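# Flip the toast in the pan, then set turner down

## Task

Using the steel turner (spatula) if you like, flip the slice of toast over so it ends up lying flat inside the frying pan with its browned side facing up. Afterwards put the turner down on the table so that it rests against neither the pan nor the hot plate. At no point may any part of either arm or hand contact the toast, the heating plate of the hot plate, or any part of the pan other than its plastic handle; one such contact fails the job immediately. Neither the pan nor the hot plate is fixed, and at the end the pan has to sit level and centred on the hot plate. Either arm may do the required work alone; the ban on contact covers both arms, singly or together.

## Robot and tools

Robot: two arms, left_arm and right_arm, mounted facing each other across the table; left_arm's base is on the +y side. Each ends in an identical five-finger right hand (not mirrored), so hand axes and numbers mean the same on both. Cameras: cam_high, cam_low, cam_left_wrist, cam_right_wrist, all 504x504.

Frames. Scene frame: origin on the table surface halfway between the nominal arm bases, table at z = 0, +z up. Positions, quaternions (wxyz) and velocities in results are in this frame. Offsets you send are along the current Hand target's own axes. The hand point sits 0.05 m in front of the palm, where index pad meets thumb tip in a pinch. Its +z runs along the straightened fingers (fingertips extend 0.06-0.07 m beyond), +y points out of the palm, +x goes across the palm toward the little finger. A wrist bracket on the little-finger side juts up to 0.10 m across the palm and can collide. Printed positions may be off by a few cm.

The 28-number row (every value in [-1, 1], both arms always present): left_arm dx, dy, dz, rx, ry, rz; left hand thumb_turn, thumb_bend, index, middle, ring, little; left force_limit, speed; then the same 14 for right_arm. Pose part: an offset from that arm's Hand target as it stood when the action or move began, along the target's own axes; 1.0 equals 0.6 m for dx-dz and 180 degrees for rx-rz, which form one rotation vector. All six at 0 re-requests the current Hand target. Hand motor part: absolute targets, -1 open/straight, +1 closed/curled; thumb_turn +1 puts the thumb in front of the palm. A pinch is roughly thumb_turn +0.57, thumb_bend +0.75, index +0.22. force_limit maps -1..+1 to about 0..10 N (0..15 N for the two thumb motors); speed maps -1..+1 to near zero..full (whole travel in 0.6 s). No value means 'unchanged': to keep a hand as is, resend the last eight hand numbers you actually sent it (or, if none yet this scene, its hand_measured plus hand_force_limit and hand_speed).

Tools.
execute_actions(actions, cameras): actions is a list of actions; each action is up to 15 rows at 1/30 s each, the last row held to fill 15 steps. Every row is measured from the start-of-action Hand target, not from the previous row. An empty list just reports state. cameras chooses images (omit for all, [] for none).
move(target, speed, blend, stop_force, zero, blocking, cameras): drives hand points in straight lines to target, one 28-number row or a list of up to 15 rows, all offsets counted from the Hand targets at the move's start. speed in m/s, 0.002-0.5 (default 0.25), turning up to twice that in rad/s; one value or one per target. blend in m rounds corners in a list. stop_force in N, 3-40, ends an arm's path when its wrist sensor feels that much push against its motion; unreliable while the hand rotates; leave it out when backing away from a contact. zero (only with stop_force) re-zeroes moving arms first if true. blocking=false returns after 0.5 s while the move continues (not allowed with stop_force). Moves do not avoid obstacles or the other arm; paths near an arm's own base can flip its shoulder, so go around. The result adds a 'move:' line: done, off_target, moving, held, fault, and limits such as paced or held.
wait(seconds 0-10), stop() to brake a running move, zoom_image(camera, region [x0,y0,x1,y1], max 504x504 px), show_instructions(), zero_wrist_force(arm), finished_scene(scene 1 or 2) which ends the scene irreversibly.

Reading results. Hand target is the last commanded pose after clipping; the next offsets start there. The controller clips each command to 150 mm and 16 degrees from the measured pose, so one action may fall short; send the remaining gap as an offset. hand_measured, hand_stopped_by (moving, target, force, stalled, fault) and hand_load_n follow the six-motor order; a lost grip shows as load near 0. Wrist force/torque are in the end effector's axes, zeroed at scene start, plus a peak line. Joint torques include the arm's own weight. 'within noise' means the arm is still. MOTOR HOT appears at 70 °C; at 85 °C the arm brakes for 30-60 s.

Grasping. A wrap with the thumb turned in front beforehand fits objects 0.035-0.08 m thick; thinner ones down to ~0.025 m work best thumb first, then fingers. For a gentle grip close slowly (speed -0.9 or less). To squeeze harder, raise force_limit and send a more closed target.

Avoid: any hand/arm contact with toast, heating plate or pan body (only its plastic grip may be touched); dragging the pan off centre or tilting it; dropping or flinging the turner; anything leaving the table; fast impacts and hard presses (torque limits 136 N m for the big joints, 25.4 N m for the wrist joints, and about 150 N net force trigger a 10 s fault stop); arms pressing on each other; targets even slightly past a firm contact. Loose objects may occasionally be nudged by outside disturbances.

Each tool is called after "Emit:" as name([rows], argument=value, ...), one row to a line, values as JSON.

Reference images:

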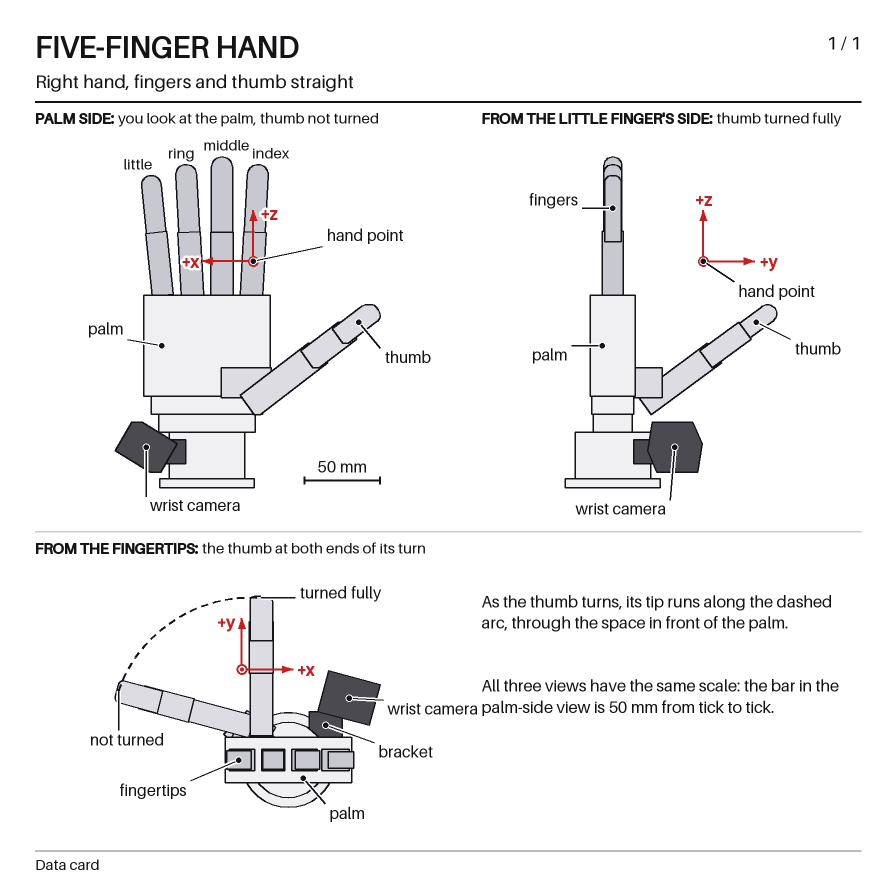

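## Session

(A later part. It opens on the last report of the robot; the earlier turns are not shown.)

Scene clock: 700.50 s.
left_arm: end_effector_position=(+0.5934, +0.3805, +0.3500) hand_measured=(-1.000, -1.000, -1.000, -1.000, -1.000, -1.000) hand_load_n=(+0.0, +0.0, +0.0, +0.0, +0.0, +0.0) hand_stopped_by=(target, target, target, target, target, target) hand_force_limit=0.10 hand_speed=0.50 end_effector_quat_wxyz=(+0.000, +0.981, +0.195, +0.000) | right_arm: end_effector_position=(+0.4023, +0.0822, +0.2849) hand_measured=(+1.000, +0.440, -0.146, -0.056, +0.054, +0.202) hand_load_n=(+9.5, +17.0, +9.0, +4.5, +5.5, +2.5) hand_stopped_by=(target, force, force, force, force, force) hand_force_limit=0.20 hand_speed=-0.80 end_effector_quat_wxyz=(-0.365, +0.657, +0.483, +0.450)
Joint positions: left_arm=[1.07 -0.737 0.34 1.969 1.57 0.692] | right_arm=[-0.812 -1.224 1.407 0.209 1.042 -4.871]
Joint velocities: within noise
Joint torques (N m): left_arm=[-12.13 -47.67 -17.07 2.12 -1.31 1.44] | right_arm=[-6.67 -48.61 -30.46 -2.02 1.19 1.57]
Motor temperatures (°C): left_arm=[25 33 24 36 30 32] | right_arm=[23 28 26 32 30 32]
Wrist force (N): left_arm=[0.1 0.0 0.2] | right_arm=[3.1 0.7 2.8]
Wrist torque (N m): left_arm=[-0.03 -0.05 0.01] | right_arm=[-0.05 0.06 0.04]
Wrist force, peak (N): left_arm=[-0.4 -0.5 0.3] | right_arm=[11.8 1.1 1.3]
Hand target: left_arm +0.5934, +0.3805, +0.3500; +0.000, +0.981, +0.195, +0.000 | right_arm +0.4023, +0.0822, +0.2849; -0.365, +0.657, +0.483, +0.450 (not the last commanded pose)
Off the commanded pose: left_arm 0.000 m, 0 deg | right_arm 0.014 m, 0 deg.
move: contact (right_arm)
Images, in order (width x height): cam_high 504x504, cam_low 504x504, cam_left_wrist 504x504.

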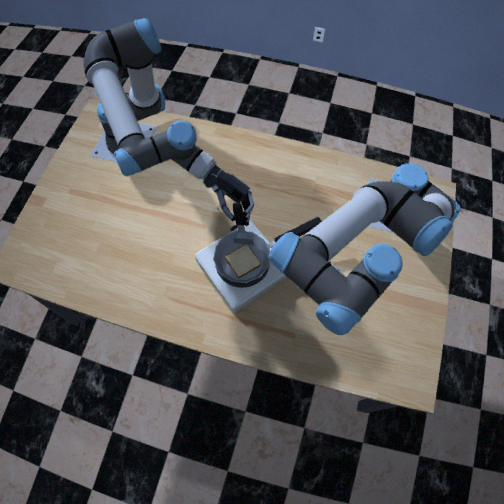

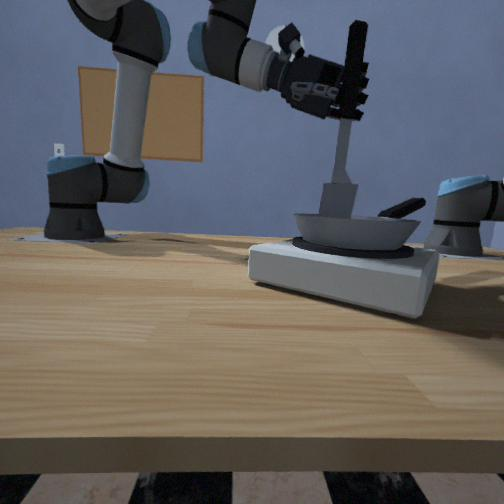

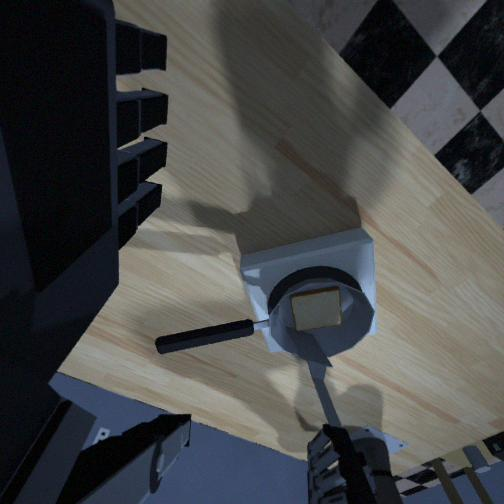

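Emit:
move(target=[0,0,0,0,0,0,-1,-1,-1,-1,-1,-1,0.1,0.5,0.009,0.011,0.0041,0,0,0,1,0.55,0.5,0.5,0.5,0.5,0.2,-0.8], speed=0.03, cameras=[])

Emit:
move(target=[0,0,0,0,0,0,-1,-1,-1,-1,-1,-1,0.1,0.5,-0.0315,0.0015,0.011,0,0,0,1,0.55,0.5,0.5,0.5,0.5,0.2,-0.8], speed=0.01, stop_force=3, cameras=["cam_left_wrist","cam_high","cam_low"])

Emit:
zoom_image(camera="cam_left_wrist", region=[240, 240, 400, 400])

Emit:
zoom_image(camera="cam_high", region=[190, 180, 310, 300])

Scene clock: 735.20 s.
left_arm: end_effector_position=(+0.5934, +0.3805, +0.3500) hand_measured=(-1.000, -1.000, -1.000, -1.000, -1.000, -1.000) hand_load_n=(+0.0, +0.0, +0.0, +0.0, +0.0, +0.0) hand_stopped_by=(target, target, target, target, target, target) hand_force_limit=0.10 hand_speed=0.50 end_effector_quat_wxyz=(+0.000, +0.981, +0.195, +0.000) | right_arm: end_effector_position=(+0.4101, +0.0843, +0.2888) hand_measured=(+1.000, +0.440, -0.146, -0.056, +0.054, +0.202) hand_load_n=(+9.0, +16.0, +8.0, +4.5, +6.5, +4.0) hand_stopped_by=(target, force, force, force, force, force) hand_force_limit=0.20 hand_speed=-0.80 end_effector_quat_wxyz=(-0.365, +0.657, +0.483, +0.450)
Joint positions: left_arm=[1.07 -0.737 0.34 1.969 1.57 0.692] | right_arm=[-0.82 -1.211 1.378 0.227 1.035 -4.874]
Joint velocities: within noise
Joint torques (N m): left_arm=[-12.39 -49.11 -17.31 2.05 -1.32 1.54] | right_arm=[5.94 -46.5 -10.87 -2.43 -0.09 -1.86]
Motor temperatures (°C): left_arm=[25 33 24 36 30 32] | right_arm=[23 28 26 32 30 32]
Wrist force (N): left_arm=[-0.3 -0.1 0.0] | right_arm=[0.2 0.1 2.1]
Wrist torque (N m): left_arm=[-0.02 0.03 -0.02] | right_arm=[-0.02 -0.12 0.11]
Wrist force, peak (N): left_arm=[-0.2 -0.4 0.5] | right_arm=[3.2 0.8 2.7]
Hand target: left_arm +0.5934, +0.3805, +0.3500; +0.000, +0.981, +0.195, +0.000 | right_arm +0.4099, +0.0843, +0.2889; -0.365, +0.657, +0.483, +0.450
Off the commanded pose: left_arm 0.000 m, 0 deg | right_arm 0.000 m, 0 deg.
move: done
No camera images: "cameras" was empty.

Scene clock: 737.03 s.
left_arm: end_effector_position=(+0.5934, +0.3805, +0.3500) hand_measured=(-1.000, -1.000, -1.000, -1.000, -1.000, -1.000) hand_load_n=(+0.0, +0.0, +0.0, +0.0, +0.0, +0.0) hand_stopped_by=(target, target, target, target, target, target) hand_force_limit=0.10 hand_speed=0.50 end_effector_quat_wxyz=(+0.000, +0.981, +0.195, +0.000) | right_arm: end_effector_position=(+0.4099, +0.0843, +0.2844) hand_measured=(+1.000, +0.440, -0.146, -0.056, +0.054, +0.202) hand_load_n=(+8.5, +16.5, +8.0, +4.0, +6.5, +4.0) hand_stopped_by=(target, force, force, force, force, force) hand_force_limit=0.20 hand_speed=-0.80 end_effector_quat_wxyz=(-0.365, +0.657, +0.483, +0.450)
Joint positions: left_arm=[1.07 -0.737 0.34 1.969 1.57 0.692] | right_arm=[-0.82 -1.21 1.387 0.215 1.035 -4.874]
Joint velocities: within noise
Joint torques (N m): left_arm=[-11.83 -48.42 -17.37 1.84 -1.26 1.61] | right_arm=[4.91 -48.88 -29.63 2.31 1.53 0.68]
Motor temperatures (°C): left_arm=[25 33 24 36 30 32] | right_arm=[23 28 26 32 30 32]
Wrist force (N): left_arm=[-0.2 -0.2 0.1] | right_arm=[3.2 0.4 1.3]
Wrist torque (N m): left_arm=[-0.03 0.01 -0.01] | right_arm=[0.05 -0.12 0.16]
Wrist force, peak (N): left_arm=[-0.5 -0.1 0.2] | right_arm=[8.3 0.6 0.9]
Hand target: left_arm +0.5934, +0.3805, +0.3500; +0.000, +0.981, +0.195, +0.000 | right_arm +0.4099, +0.0843, +0.2845; -0.365, +0.657, +0.483, +0.450 (not the last commanded pose)
Off the commanded pose: left_arm 0.000 m, 0 deg | right_arm 0.016 m, 0 deg.
move: contact (right_arm)
Images, in order (width x height): cam_high 504x504, cam_low 504x504, cam_left_wrist 504x504.

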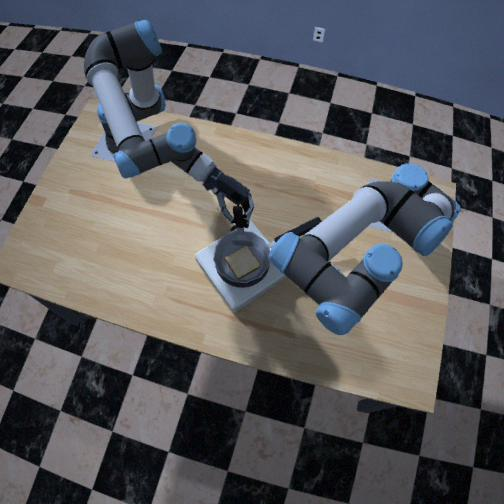

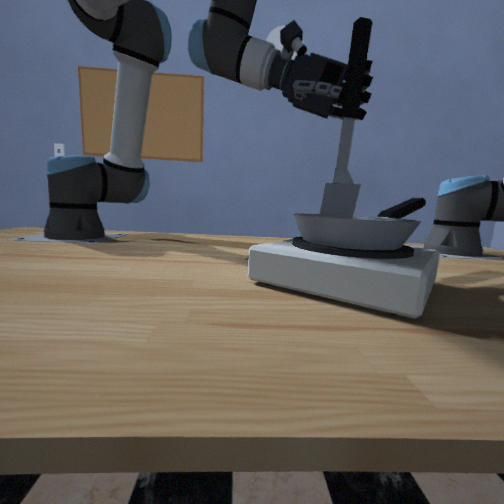

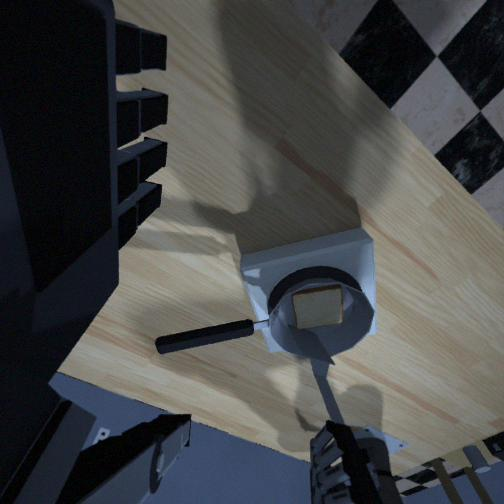

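Scaled by 3.150.

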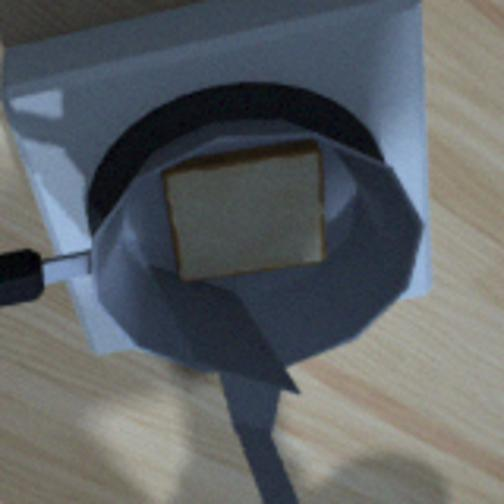

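Scaled by 4.200.

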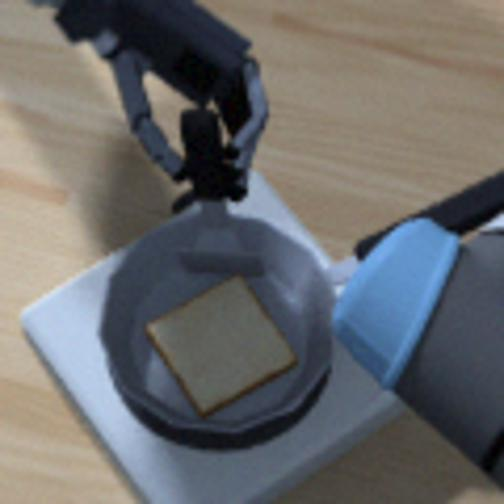

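Emit:
move(target=[0,0,0,0,0,0,-1,-1,-1,-1,-1,-1,0.1,0.5,0.0059,0.0083,0.0022,0,0,0,1,0.55,0.5,0.5,0.5,0.5,0.2,-0.8], speed=0.03, cameras=[])

Emit:
move(target=[0,0,0,0,0,0,-1,-1,-1,-1,-1,-1,0.1,0.5,-0.0315,0.0015,0.011,0,0,0,1,0.55,0.5,0.5,0.5,0.5,0.2,-0.8], speed=0.01, stop_force=3, cameras=["cam_left_wrist","cam_high","cam_low"])

Emit:
zoom_image(camera="cam_left_wrist", region=[240, 240, 400, 400])

Emit:
zoom_image(camera="cam_high", region=[190, 180, 310, 300])

Scene clock: 756.83 s.
left_arm: end_effector_position=(+0.5934, +0.3805, +0.3500) hand_measured=(-1.000, -1.000, -1.000, -1.000, -1.000, -1.000) hand_load_n=(+0.0, +0.0, +0.0, +0.0, +0.0, +0.0) hand_stopped_by=(target, target, target, target, target, target) hand_force_limit=0.10 hand_speed=0.50 end_effector_quat_wxyz=(+0.000, +0.981, +0.195, +0.000) | right_arm: end_effector_position=(+0.4156, +0.0853, +0.2872) hand_measured=(+1.000, +0.440, -0.146, -0.056, +0.054, +0.202) hand_load_n=(+9.0, +16.0, +8.0, +4.5, +6.5, +4.5) hand_stopped_by=(target, force, force, force, force, force) hand_force_limit=0.20 hand_speed=-0.80 end_effector_quat_wxyz=(-0.365, +0.657, +0.483, +0.450)
Joint positions: left_arm=[1.07 -0.737 0.34 1.969 1.57 0.692] | right_arm=[-0.826 -1.201 1.368 0.227 1.029 -4.877]
Joint velocities: within noise
Joint torques (N m): left_arm=[-11.99 -50.03 -16.95 1.74 -1.26 1.58] | right_arm=[3.4 -39.06 -9.41 -1.2 -0.36 -1.96]
Motor temperatures (°C): left_arm=[25 33 24 36 30 32] | right_arm=[23 28 26 32 30 32]
Wrist force (N): left_arm=[-0.3 -0.3 0.0] | right_arm=[0.4 0.2 2.3]
Wrist torque (N m): left_arm=[-0.04 0.02 -0.02] | right_arm=[0.05 -0.20 0.20]
Wrist force, peak (N): left_arm=[-0.2 -0.6 0.3] | right_arm=[3.2 0.5 1.9]
Hand target: left_arm +0.5934, +0.3805, +0.3500; +0.000, +0.981, +0.195, +0.000 | right_arm +0.4155, +0.0853, +0.2871; -0.365, +0.657, +0.483, +0.450
Off the commanded pose: left_arm 0.000 m, 0 deg | right_arm 0.000 m, 0 deg.
move: done
No camera images: "cameras" was empty.

Scene clock: 758.50 s.
left_arm: end_effector_position=(+0.5934, +0.3805, +0.3500) hand_measured=(-1.000, -1.000, -1.000, -1.000, -1.000, -1.000) hand_load_n=(+0.0, +0.0, -0.5, +0.0, +0.0, +0.0) hand_stopped_by=(target, target, target, target, target, target) hand_force_limit=0.10 hand_speed=0.50 end_effector_quat_wxyz=(+0.000, +0.981, +0.195, +0.000) | right_arm: end_effector_position=(+0.4155, +0.0853, +0.2844) hand_measured=(+1.000, +0.440, -0.146, -0.056, +0.054, +0.202) hand_load_n=(+8.5, +16.5, +8.0, +4.0, +6.5, +5.0) hand_stopped_by=(target, force, force, force, force, force) hand_force_limit=0.20 hand_speed=-0.80 end_effector_quat_wxyz=(-0.365, +0.657, +0.483, +0.450)
Joint positions: left_arm=[1.07 -0.737 0.34 1.969 1.57 0.692] | right_arm=[-0.826 -1.2 1.374 0.22 1.029 -4.877]
Joint velocities: within noise
Joint torques (N m): left_arm=[-12.25 -50.93 -18.14 1.79 -1.17 1.52] | right_arm=[1.75 -49.2 -30.08 2.32 -0.28 -0.46]
Motor temperatures (°C): left_arm=[25 33 24 36 30 32] | right_arm=[23 28 26 32 30 32]
Wrist force (N): left_arm=[0.0 -0.3 0.3] | right_arm=[3.1 0.3 1.5]
Wrist torque (N m): left_arm=[-0.06 -0.03 -0.01] | right_arm=[0.09 -0.12 0.20]
Wrist force, peak (N): left_arm=[-0.5 -0.2 0.2] | right_arm=[8.6 0.1 0.8]
Hand target: left_arm +0.5934, +0.3805, +0.3500; +0.000, +0.981, +0.195, +0.000 | right_arm +0.4155, +0.0853, +0.2844; -0.365, +0.657, +0.483, +0.450 (not the last commanded pose)
Off the commanded pose: left_arm 0.000 m, 0 deg | right_arm 0.017 m, 0 deg.
move: contact (right_arm)
Images, in order (width x height): cam_high 504x504, cam_low 504x504, cam_left_wrist 504x504.

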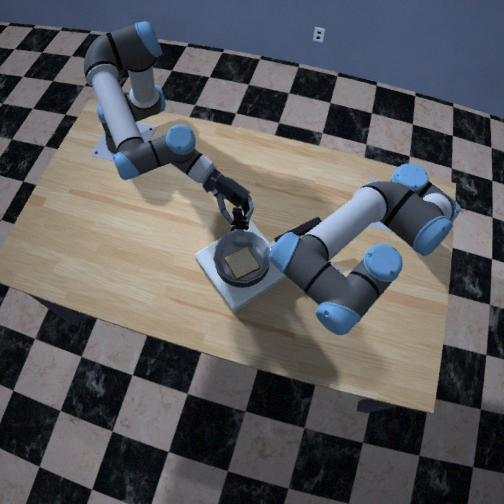

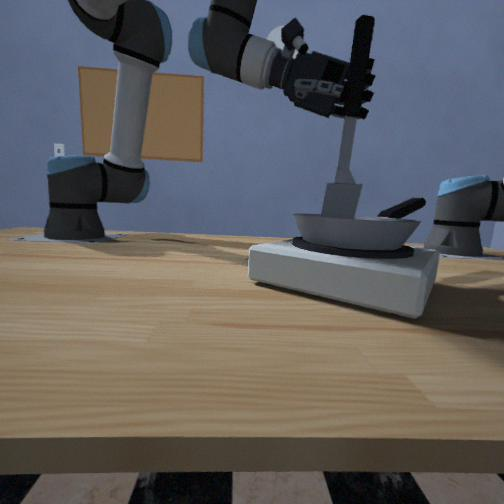

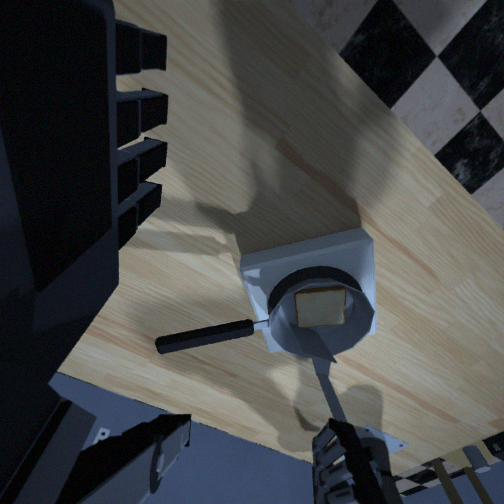

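Scaled by 3.150.

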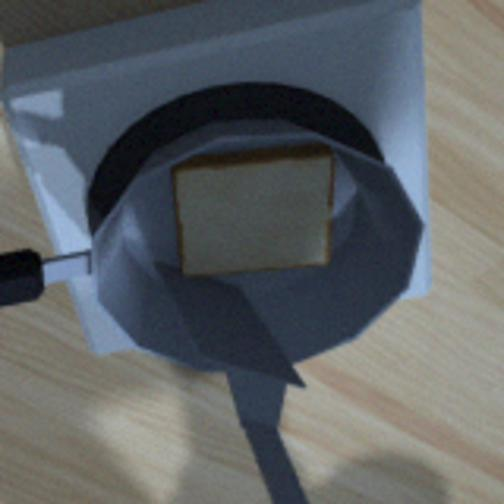

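Scaled by 4.200.

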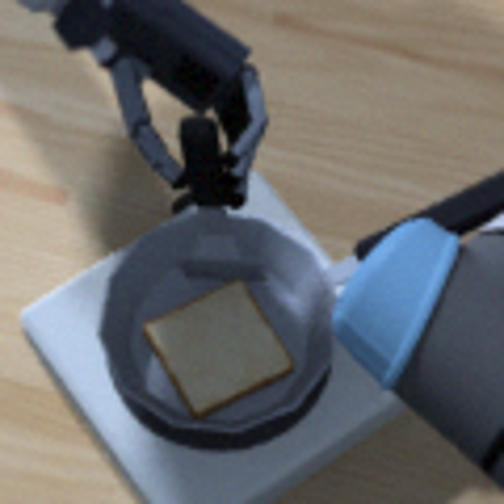

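Emit:
move([
  [0,0,0,0,0,0,-1,-1,-1,-1,-1,-1,0.1,0.5,0.0031,-0.0002,-0.0011,0,0,0,1,0.55,0.5,0.5,0.5,0.5,0.2,-0.8],
  [0,0,0,0,0,0,-1,-1,-1,-1,-1,-1,0.1,0.5,0.0117,0.0358,0.0184,0,0,0,1,0.55,0.5,0.5,0.5,0.5,0.2,-0.8],
], speed=0.02, cameras=["cam_left_wrist","cam_high"])

Emit:
zoom_image(camera="cam_left_wrist", region=[240, 240, 400, 400])

Emit:
zoom_image(camera="cam_high", region=[190, 180, 310, 300])

Scene clock: 771.43 s.
left_arm: end_effector_position=(+0.5934, +0.3805, +0.3500) hand_measured=(-1.000, -1.000, -1.000, -1.000, -1.000, -1.000) hand_load_n=(+0.0, +0.0, +0.0, +0.0, +0.0, +0.0) hand_stopped_by=(target, target, target, target, target, target) hand_force_limit=0.10 hand_speed=0.50 end_effector_quat_wxyz=(+0.000, +0.981, +0.195, +0.000) | right_arm: end_effector_position=(+0.4399, +0.0918, +0.2863) hand_measured=(+1.000, +0.440, -0.146, -0.056, +0.054, +0.202) hand_load_n=(+9.0, +16.0, +8.5, +4.0, +6.5, +4.0) hand_stopped_by=(target, force, force, force, force, force) hand_force_limit=0.20 hand_speed=-0.80 end_effector_quat_wxyz=(-0.365, +0.657, +0.483, +0.450)
Joint positions: left_arm=[1.07 -0.737 0.34 1.969 1.57 0.692] | right_arm=[-0.848 -1.153 1.303 0.25 1.009 -4.887]
Joint velocities: within noise
Joint torques (N m): left_arm=[-11.07 -51.97 -19.1 1.46 -1.08 1.42] | right_arm=[6.33 -53.11 -9.6 -0.36 -0.01 -1.64]
Motor temperatures (°C): left_arm=[25 33 24 36 30 32] | right_arm=[23 28 26 32 30 32]
Wrist force (N): left_arm=[0.0 0.0 0.2] | right_arm=[0.4 0.4 2.1]
Wrist torque (N m): left_arm=[-0.02 -0.02 0.01] | right_arm=[0.03 -0.16 0.14]
Wrist force, peak (N): left_arm=[-0.3 -0.4 0.5] | right_arm=[3.5 0.2 1.5]
Hand target: left_arm +0.5934, +0.3805, +0.3500; +0.000, +0.981, +0.195, +0.000 | right_arm +0.4397, +0.0917, +0.2864; -0.365, +0.657, +0.483, +0.450
Off the commanded pose: left_arm 0.000 m, 0 deg | right_arm 0.000 m, 0 deg.
move: done
Images, in order (width x height): cam_high 504x504, cam_left_wrist 504x504.

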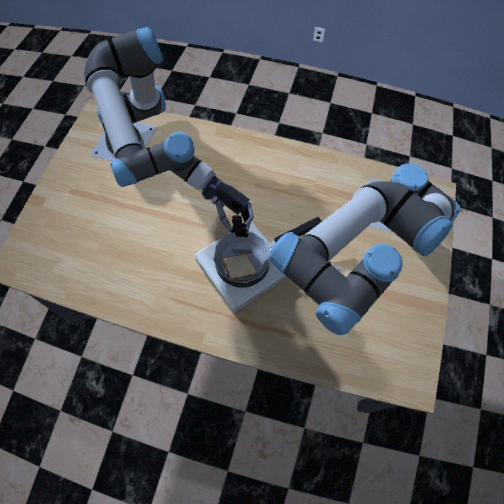

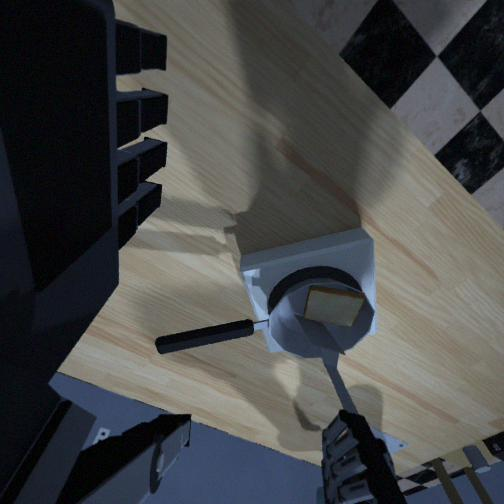

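Scaled by 3.150.

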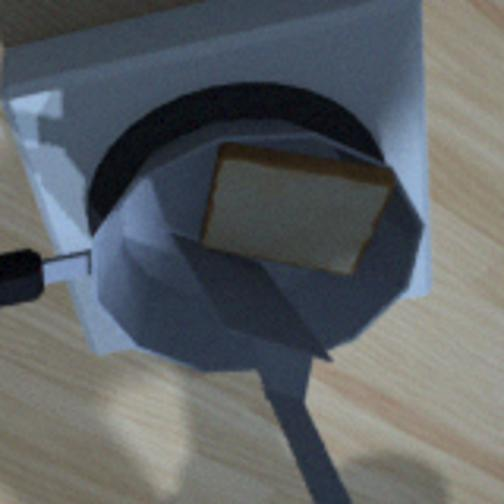

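Scaled by 4.200.

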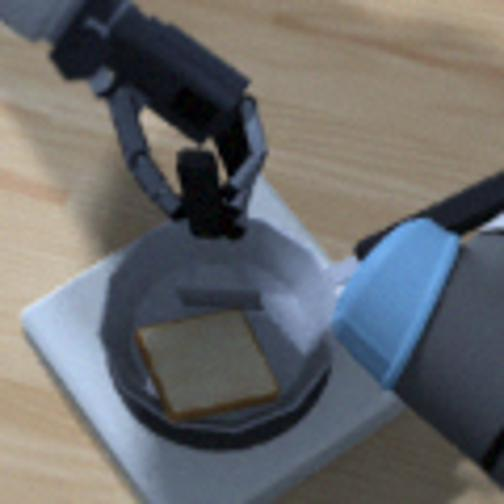

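Emit:
move([
  [0,0,0,0,0,0,-1,-1,-1,-1,-1,-1,0.1,0.5,0.0944,-0.0045,-0.0329,0,0,0,1,0.55,0.5,0.5,0.5,0.5,0.2,-0.8],
  [0,0,0,0,0,0,-1,-1,-1,-1,-1,-1,0.1,0.5,0.1335,0.1635,0.0635,0,0,0,1,0.55,0.5,0.5,0.5,0.5,0.2,-0.8],
], speed=[0.03,0.1])

Emit:
zoom_image(camera="cam_left_wrist", region=[240, 240, 400, 400])

Emit:
zoom_image(camera="cam_high", region=[190, 180, 310, 300])

Scene clock: 837.00 s.
left_arm: end_effector_position=(+0.5934, +0.3805, +0.3500) hand_measured=(-1.000, -1.000, -1.000, -1.000, -1.000, -1.000) hand_load_n=(+0.0, +0.0, +0.0, +0.0, +0.0, +0.0) hand_stopped_by=(target, target, target, target, target, target) hand_force_limit=0.10 hand_speed=0.50 end_effector_quat_wxyz=(+0.000, +0.981, +0.195, +0.000) | right_arm: end_effector_position=(+0.5536, +0.1248, +0.3450) hand_measured=(+1.000, +0.440, -0.146, -0.056, +0.054, +0.202) hand_load_n=(+9.0, +16.0, +8.0, +4.5, +6.5, +4.5) hand_stopped_by=(target, force, force, force, force, force) hand_force_limit=0.20 hand_speed=-0.80 end_effector_quat_wxyz=(-0.364, +0.657, +0.483, +0.450)
Joint positions: left_arm=[1.07 -0.737 0.34 1.969 1.57 0.692] | right_arm=[-0.927 -0.87 0.709 0.582 0.936 -4.925]
Joint velocities: within noise
Joint torques (N m): left_arm=[-11.14 -53.84 -19.99 1.15 -1.31 1.35] | right_arm=[8.24 -50.73 -30.81 -2.54 1.49 1.2]
Motor temperatures (°C): left_arm=[25 33 24 36 30 32] | right_arm=[23 28 26 32 30 32]
Wrist force (N): left_arm=[-0.2 0.0 -0.3] | right_arm=[0.0 0.3 1.8]
Wrist torque (N m): left_arm=[0.02 0.02 -0.01] | right_arm=[0.01 -0.11 0.09]
Wrist force, peak (N): left_arm=[-0.7 -0.2 0.3] | right_arm=[0.4 1.4 2.6]
Hand target: left_arm +0.5934, +0.3805, +0.3500; +0.000, +0.981, +0.195, +0.000 | right_arm +0.5536, +0.1248, +0.3451; -0.365, +0.657, +0.483, +0.450
Off the commanded pose: left_arm 0.000 m, 0 deg | right_arm 0.000 m, 0 deg.
move: done

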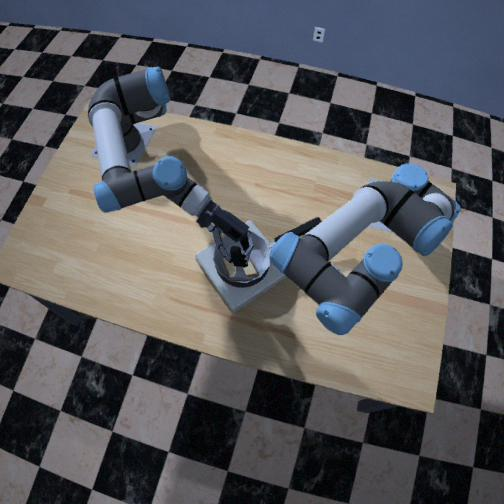

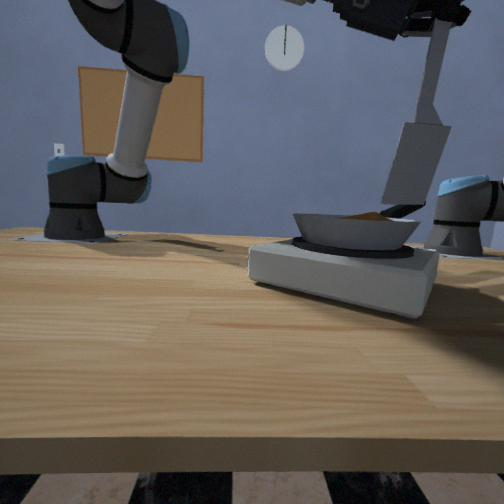

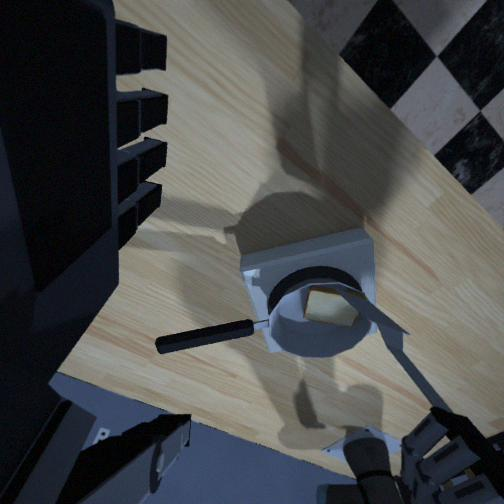

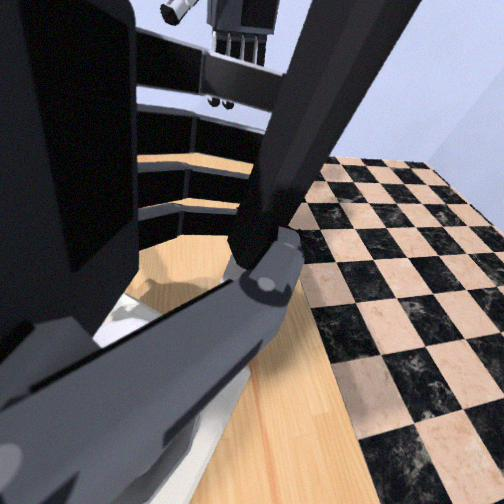

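Scaled by 3.150.

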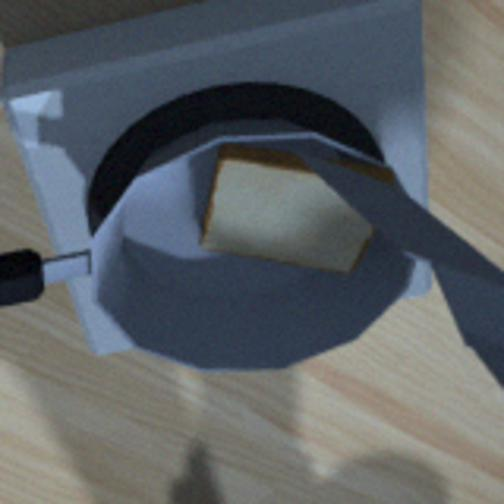

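Scaled by 4.200.

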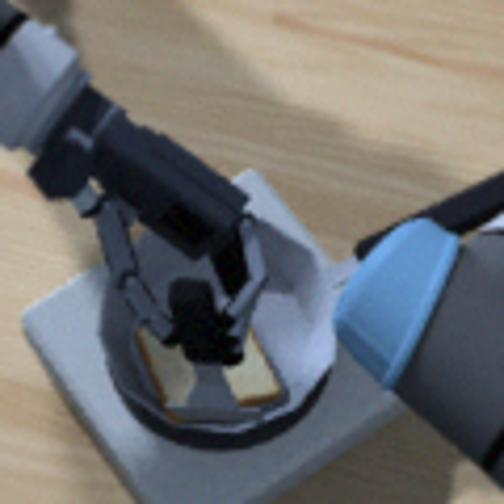

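Emit:
zoom_image(camera="cam_low", region=[280, 170, 440, 270])

Scaled by 3.150.

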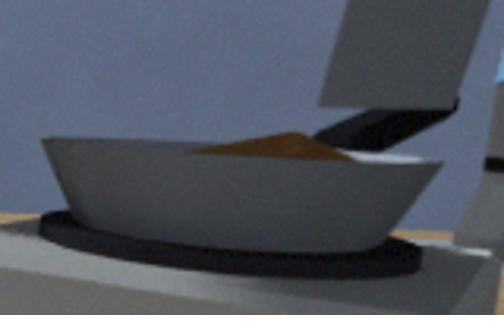

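Emit:
move([
  [0,0,0,0,0,0,-1,-1,-1,-1,-1,-1,0.1,0.5,0.0393,-0.0019,-0.0137,0,0,0,1,0.55,0.5,0.5,0.5,0.5,0.2,-0.8],
  [0,0,0,0,0,0,-1,-1,-1,-1,-1,-1,0.1,0.5,-0.006,-0.2085,-0.1155,-0.1154,0.0055,0.0402,1,0.55,0.5,0.5,0.5,0.5,0.2,-0.8],
], speed=0.1)

Emit:
zoom_image(camera="cam_left_wrist", region=[240, 240, 400, 400])

Emit:
zoom_image(camera="cam_high", region=[190, 180, 310, 300])

Emit:
zoom_image(camera="cam_low", region=[280, 150, 440, 270])

Scene clock: 887.17 s.
left_arm: end_effector_position=(+0.5934, +0.3805, +0.3500) hand_measured=(-1.000, -1.000, -1.000, -1.000, -1.000, -1.000) hand_load_n=(+0.0, +0.0, +0.0, +0.0, +0.0, +0.0) hand_stopped_by=(target, target, target, target, target, target) hand_force_limit=0.10 hand_speed=0.50 end_effector_quat_wxyz=(+0.000, +0.981, +0.195, +0.000) | right_arm: end_effector_position=(+0.4162, +0.0939, +0.3701) hand_measured=(+1.000, +0.440, -0.146, -0.056, +0.054, +0.202) hand_load_n=(+9.0, +16.0, +8.0, +4.0, +6.5, +4.5) hand_stopped_by=(target, force, force, force, force, force) hand_force_limit=0.20 hand_speed=-0.80 end_effector_quat_wxyz=(-0.272, +0.737, +0.349, +0.511)
Joint positions: left_arm=[1.07 -0.737 0.34 1.969 1.57 0.692] | right_arm=[-0.643 -1.156 1.088 0.404 1.561 -4.669]
Joint velocities: within noise
Joint torques (N m): left_arm=[-11.85 -56.05 -21.39 0.89 -1.02 1.5] | right_arm=[4.33 -25.87 -33.04 1.53 1.8 -1.98]
Motor temperatures (°C): left_arm=[25 33 24 36 30 32] | right_arm=[23 28 26 32 30 32]
Wrist force (N): left_arm=[-0.2 0.2 0.2] | right_arm=[0.1 0.2 1.9]
Wrist torque (N m): left_arm=[0.01 0.00 0.00] | right_arm=[0.00 -0.13 0.10]
Wrist force, peak (N): left_arm=[-0.2 -0.6 0.1] | right_arm=[0.3 1.3 2.4]
Hand target: left_arm +0.5934, +0.3805, +0.3500; +0.000, +0.981, +0.195, +0.000 | right_arm +0.4162, +0.0939, +0.3700; -0.272, +0.737, +0.349, +0.511
Off the commanded pose: left_arm 0.000 m, 0 deg | right_arm 0.000 m, 0 deg.
move: done

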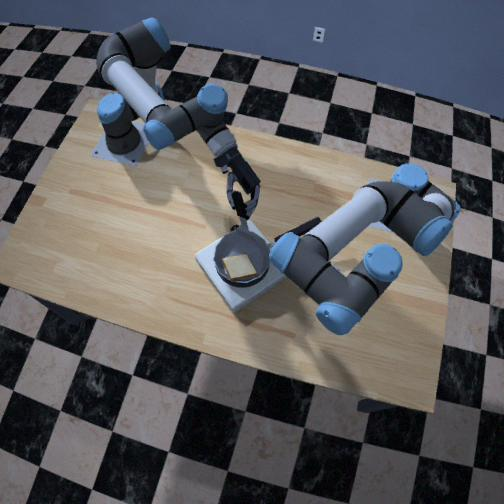

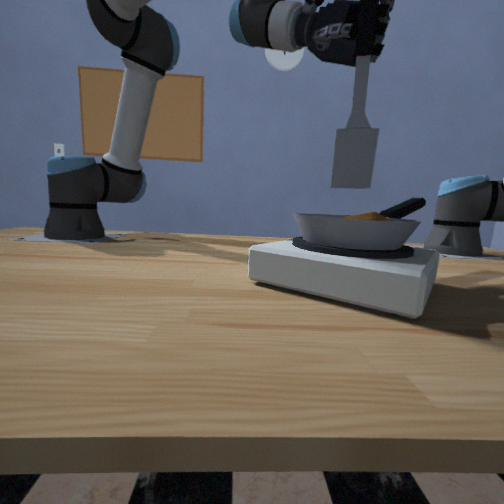

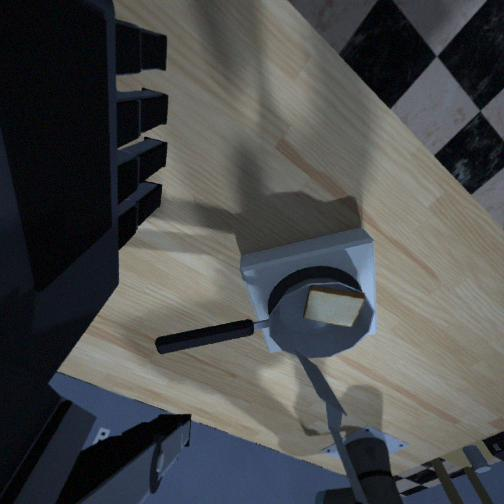

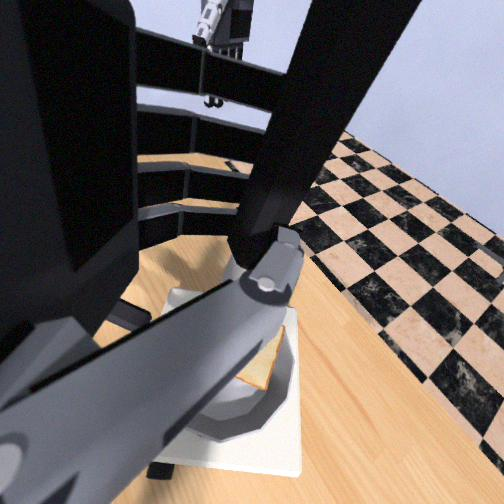

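Scaled by 3.150.

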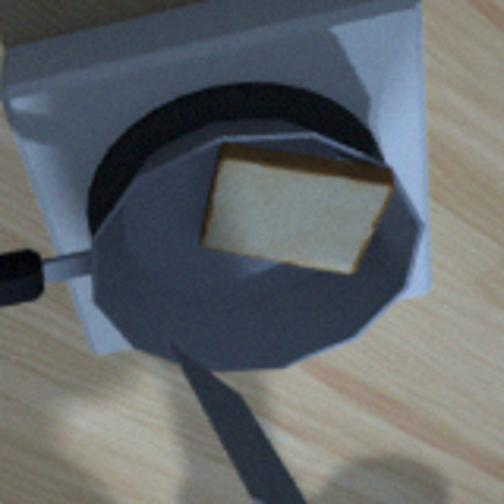

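Scaled by 4.200.

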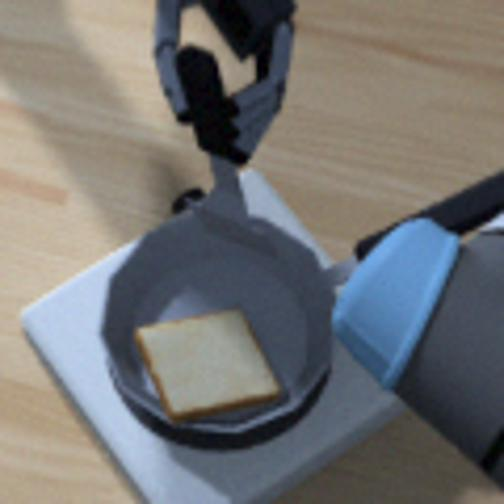

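Scaled by 3.150.

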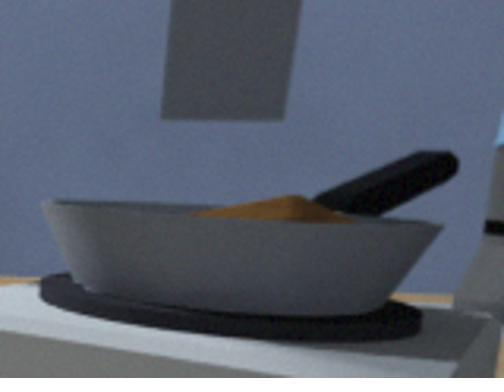

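Emit:
move(target=[0,0,0,0,0,0,-1,-1,-1,-1,-1,-1,0.1,0.5,-0.1297,0.0023,0.0507,0,0,0,1,0.55,0.5,0.5,0.5,0.5,0.2,-0.8], speed=0.03, stop_force=3, cameras=["cam_left_wrist","cam_high","cam_low"])

Emit:
zoom_image(camera="cam_left_wrist", region=[240, 240, 400, 400])

Emit:
zoom_image(camera="cam_high", region=[190, 180, 310, 300])

Scene clock: 911.50 s.
left_arm: end_effector_position=(+0.5934, +0.3805, +0.3500) hand_measured=(-1.000, -1.000, -1.000, -1.000, -1.000, -1.000) hand_load_n=(+0.0, +0.0, +0.0, +0.0, +0.0, +0.0) hand_stopped_by=(target, target, target, target, target, target) hand_force_limit=0.10 hand_speed=0.50 end_effector_quat_wxyz=(+0.000, +0.981, +0.195, +0.000) | right_arm: end_effector_position=(+0.4162, +0.0978, +0.2866) hand_measured=(+1.000, +0.440, -0.146, -0.056, +0.054, +0.202) hand_load_n=(+9.0, +16.5, +8.0, +4.5, +6.5, +4.5) hand_stopped_by=(target, force, force, force, force, force) hand_force_limit=0.20 hand_speed=-0.80 end_effector_quat_wxyz=(-0.272, +0.737, +0.349, +0.511)
Joint positions: left_arm=[1.07 -0.737 0.34 1.969 1.57 0.692] | right_arm=[-0.638 -1.139 1.277 0.198 1.565 -4.668]
Joint velocities: within noise
Joint torques (N m): left_arm=[-10.92 -55.27 -22.92 0.66 -1.15 1.3] | right_arm=[1.35 -54.06 -32.41 1.53 -0.07 1.68]
Motor temperatures (°C): left_arm=[25 33 24 36 30 32] | right_arm=[23 28 26 32 30 32]
Wrist force (N): left_arm=[-0.1 0.0 -0.1] | right_arm=[0.5 0.5 2.0]
Wrist torque (N m): left_arm=[0.01 0.00 0.00] | right_arm=[0.04 -0.18 0.14]
Wrist force, peak (N): left_arm=[-0.3 -0.5 -0.5] | right_arm=[0.5 0.3 2.4]
Hand target: left_arm +0.5934, +0.3805, +0.3500; +0.000, +0.981, +0.195, +0.000 | right_arm +0.4162, +0.0978, +0.2866; -0.272, +0.737, +0.349, +0.511
Off the commanded pose: left_arm 0.000 m, 0 deg | right_arm 0.000 m, 0 deg.
move: done
Images, in order (width x height): cam_high 504x504, cam_low 504x504, cam_left_wrist 504x504.

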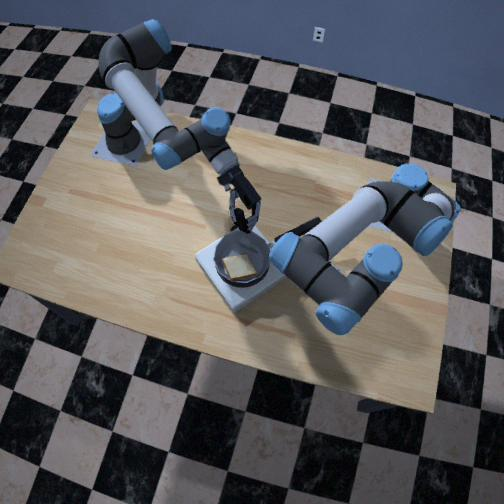

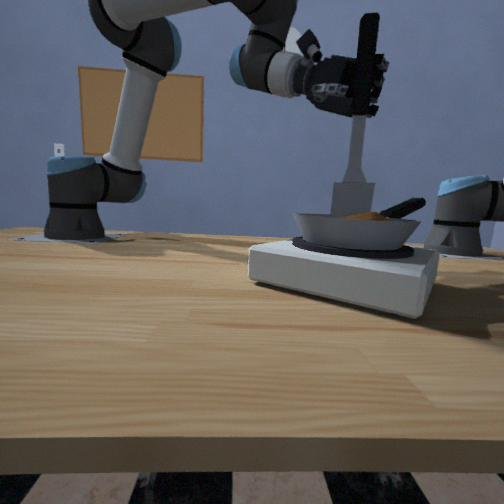

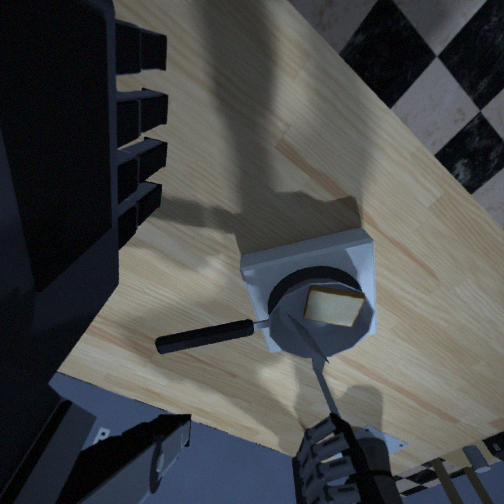

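Scaled by 3.150.

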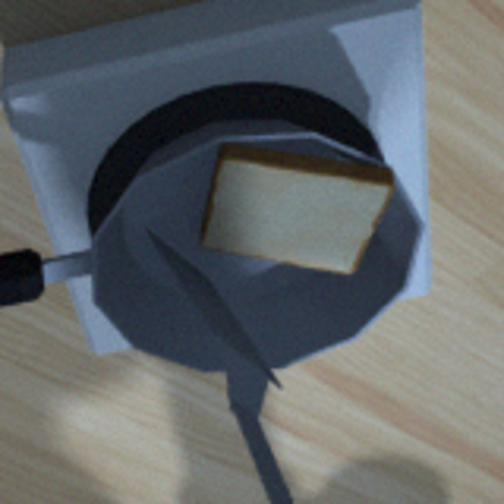

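Scaled by 4.200.

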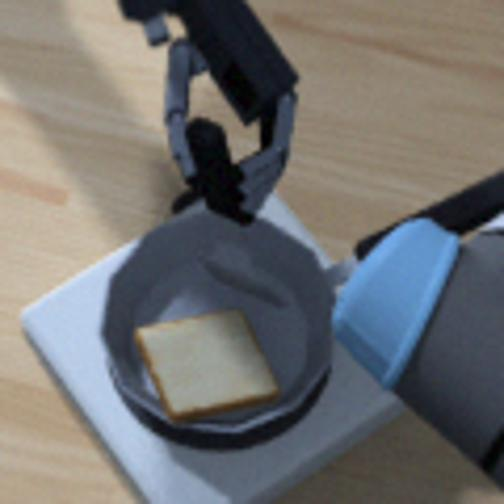

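Emit:
move(target=[0,0,0,0,0,0,-1,-1,-1,-1,-1,-1,0.1,0.5,0.0102,0.0431,0.0234,0,0,0,1,0.55,0.5,0.5,0.5,0.5,0.2,-0.8], speed=0.02, cameras=["cam_left_wrist","cam_high","cam_low"])

Emit:
zoom_image(camera="cam_left_wrist", region=[240, 240, 400, 400])

Emit:
zoom_image(camera="cam_high", region=[190, 180, 310, 300])

Emit:
zoom_image(camera="cam_low", region=[280, 150, 440, 270])

Scene clock: 934.90 s.
left_arm: end_effector_position=(+0.5934, +0.3805, +0.3500) hand_measured=(-1.000, -1.000, -1.000, -1.000, -1.000, -1.000) hand_load_n=(+0.0, +0.0, +0.0, +0.0, +0.0, +0.0) hand_stopped_by=(target, target, target, target, target, target) hand_force_limit=0.10 hand_speed=0.50 end_effector_quat_wxyz=(+0.000, +0.981, +0.195, +0.000) | right_arm: end_effector_position=(+0.4462, +0.0941, +0.2866) hand_measured=(+1.000, +0.440, -0.146, -0.056, +0.054, +0.202) hand_load_n=(+9.0, +16.5, +8.0, +4.5, +6.5, +4.5) hand_stopped_by=(target, force, force, force, force, force) hand_force_limit=0.20 hand_speed=-0.80 end_effector_quat_wxyz=(-0.272, +0.737, +0.349, +0.511)
Joint positions: left_arm=[1.07 -0.737 0.34 1.969 1.57 0.692] | right_arm=[-0.686 -1.116 1.243 0.209 1.52 -4.683]
Joint velocities: within noise
Joint torques (N m): left_arm=[-10.14 -55.25 -23.62 0.63 -0.94 1.43] | right_arm=[7.32 -42.59 -16.61 0.72 1.53 -1.15]
Motor temperatures (°C): left_arm=[25 33 24 36 30 32] | right_arm=[23 28 26 32 30 32]
Wrist force (N): left_arm=[0.2 0.2 0.1] | right_arm=[0.3 0.5 2.2]
Wrist torque (N m): left_arm=[0.03 -0.05 0.01] | right_arm=[0.02 -0.18 0.13]
Wrist force, peak (N): left_arm=[-0.5 0.1 0.2] | right_arm=[0.6 0.4 2.3]
Hand target: left_arm +0.5934, +0.3805, +0.3500; +0.000, +0.981, +0.195, +0.000 | right_arm +0.4460, +0.0941, +0.2866; -0.272, +0.737, +0.349, +0.511
Off the commanded pose: left_arm 0.000 m, 0 deg | right_arm 0.000 m, 0 deg.
move: done
Images, in order (width x height): cam_high 504x504, cam_low 504x504, cam_left_wrist 504x504.

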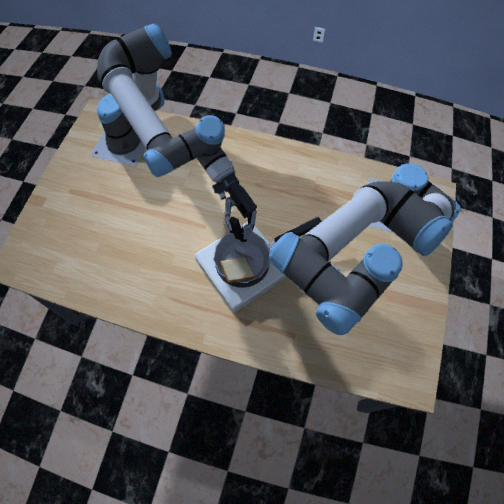

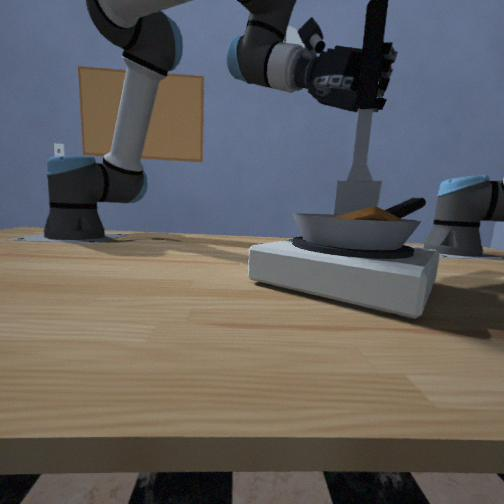

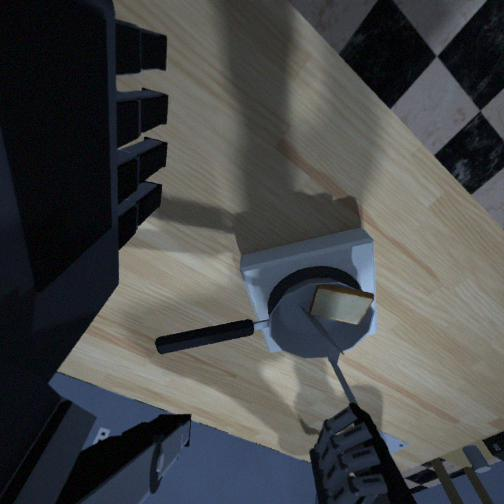

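Scaled by 3.150.

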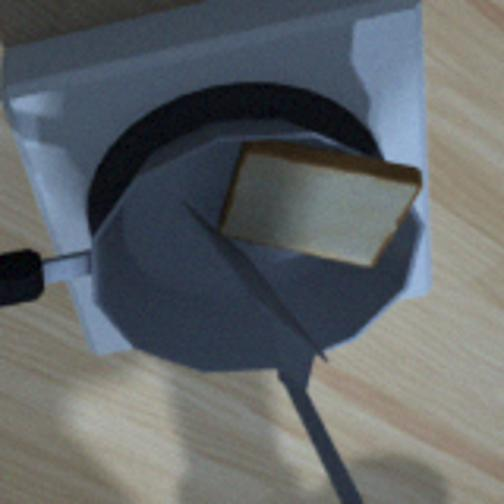

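Scaled by 4.200.

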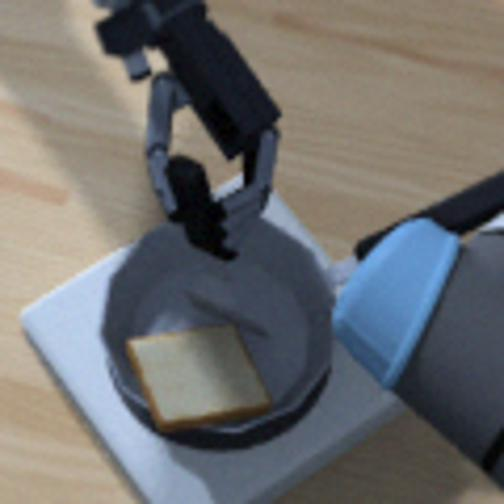

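Scaled by 3.150.

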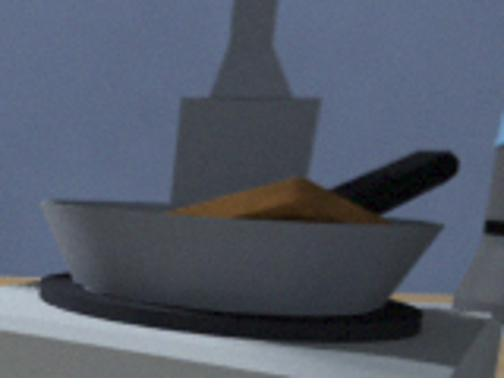

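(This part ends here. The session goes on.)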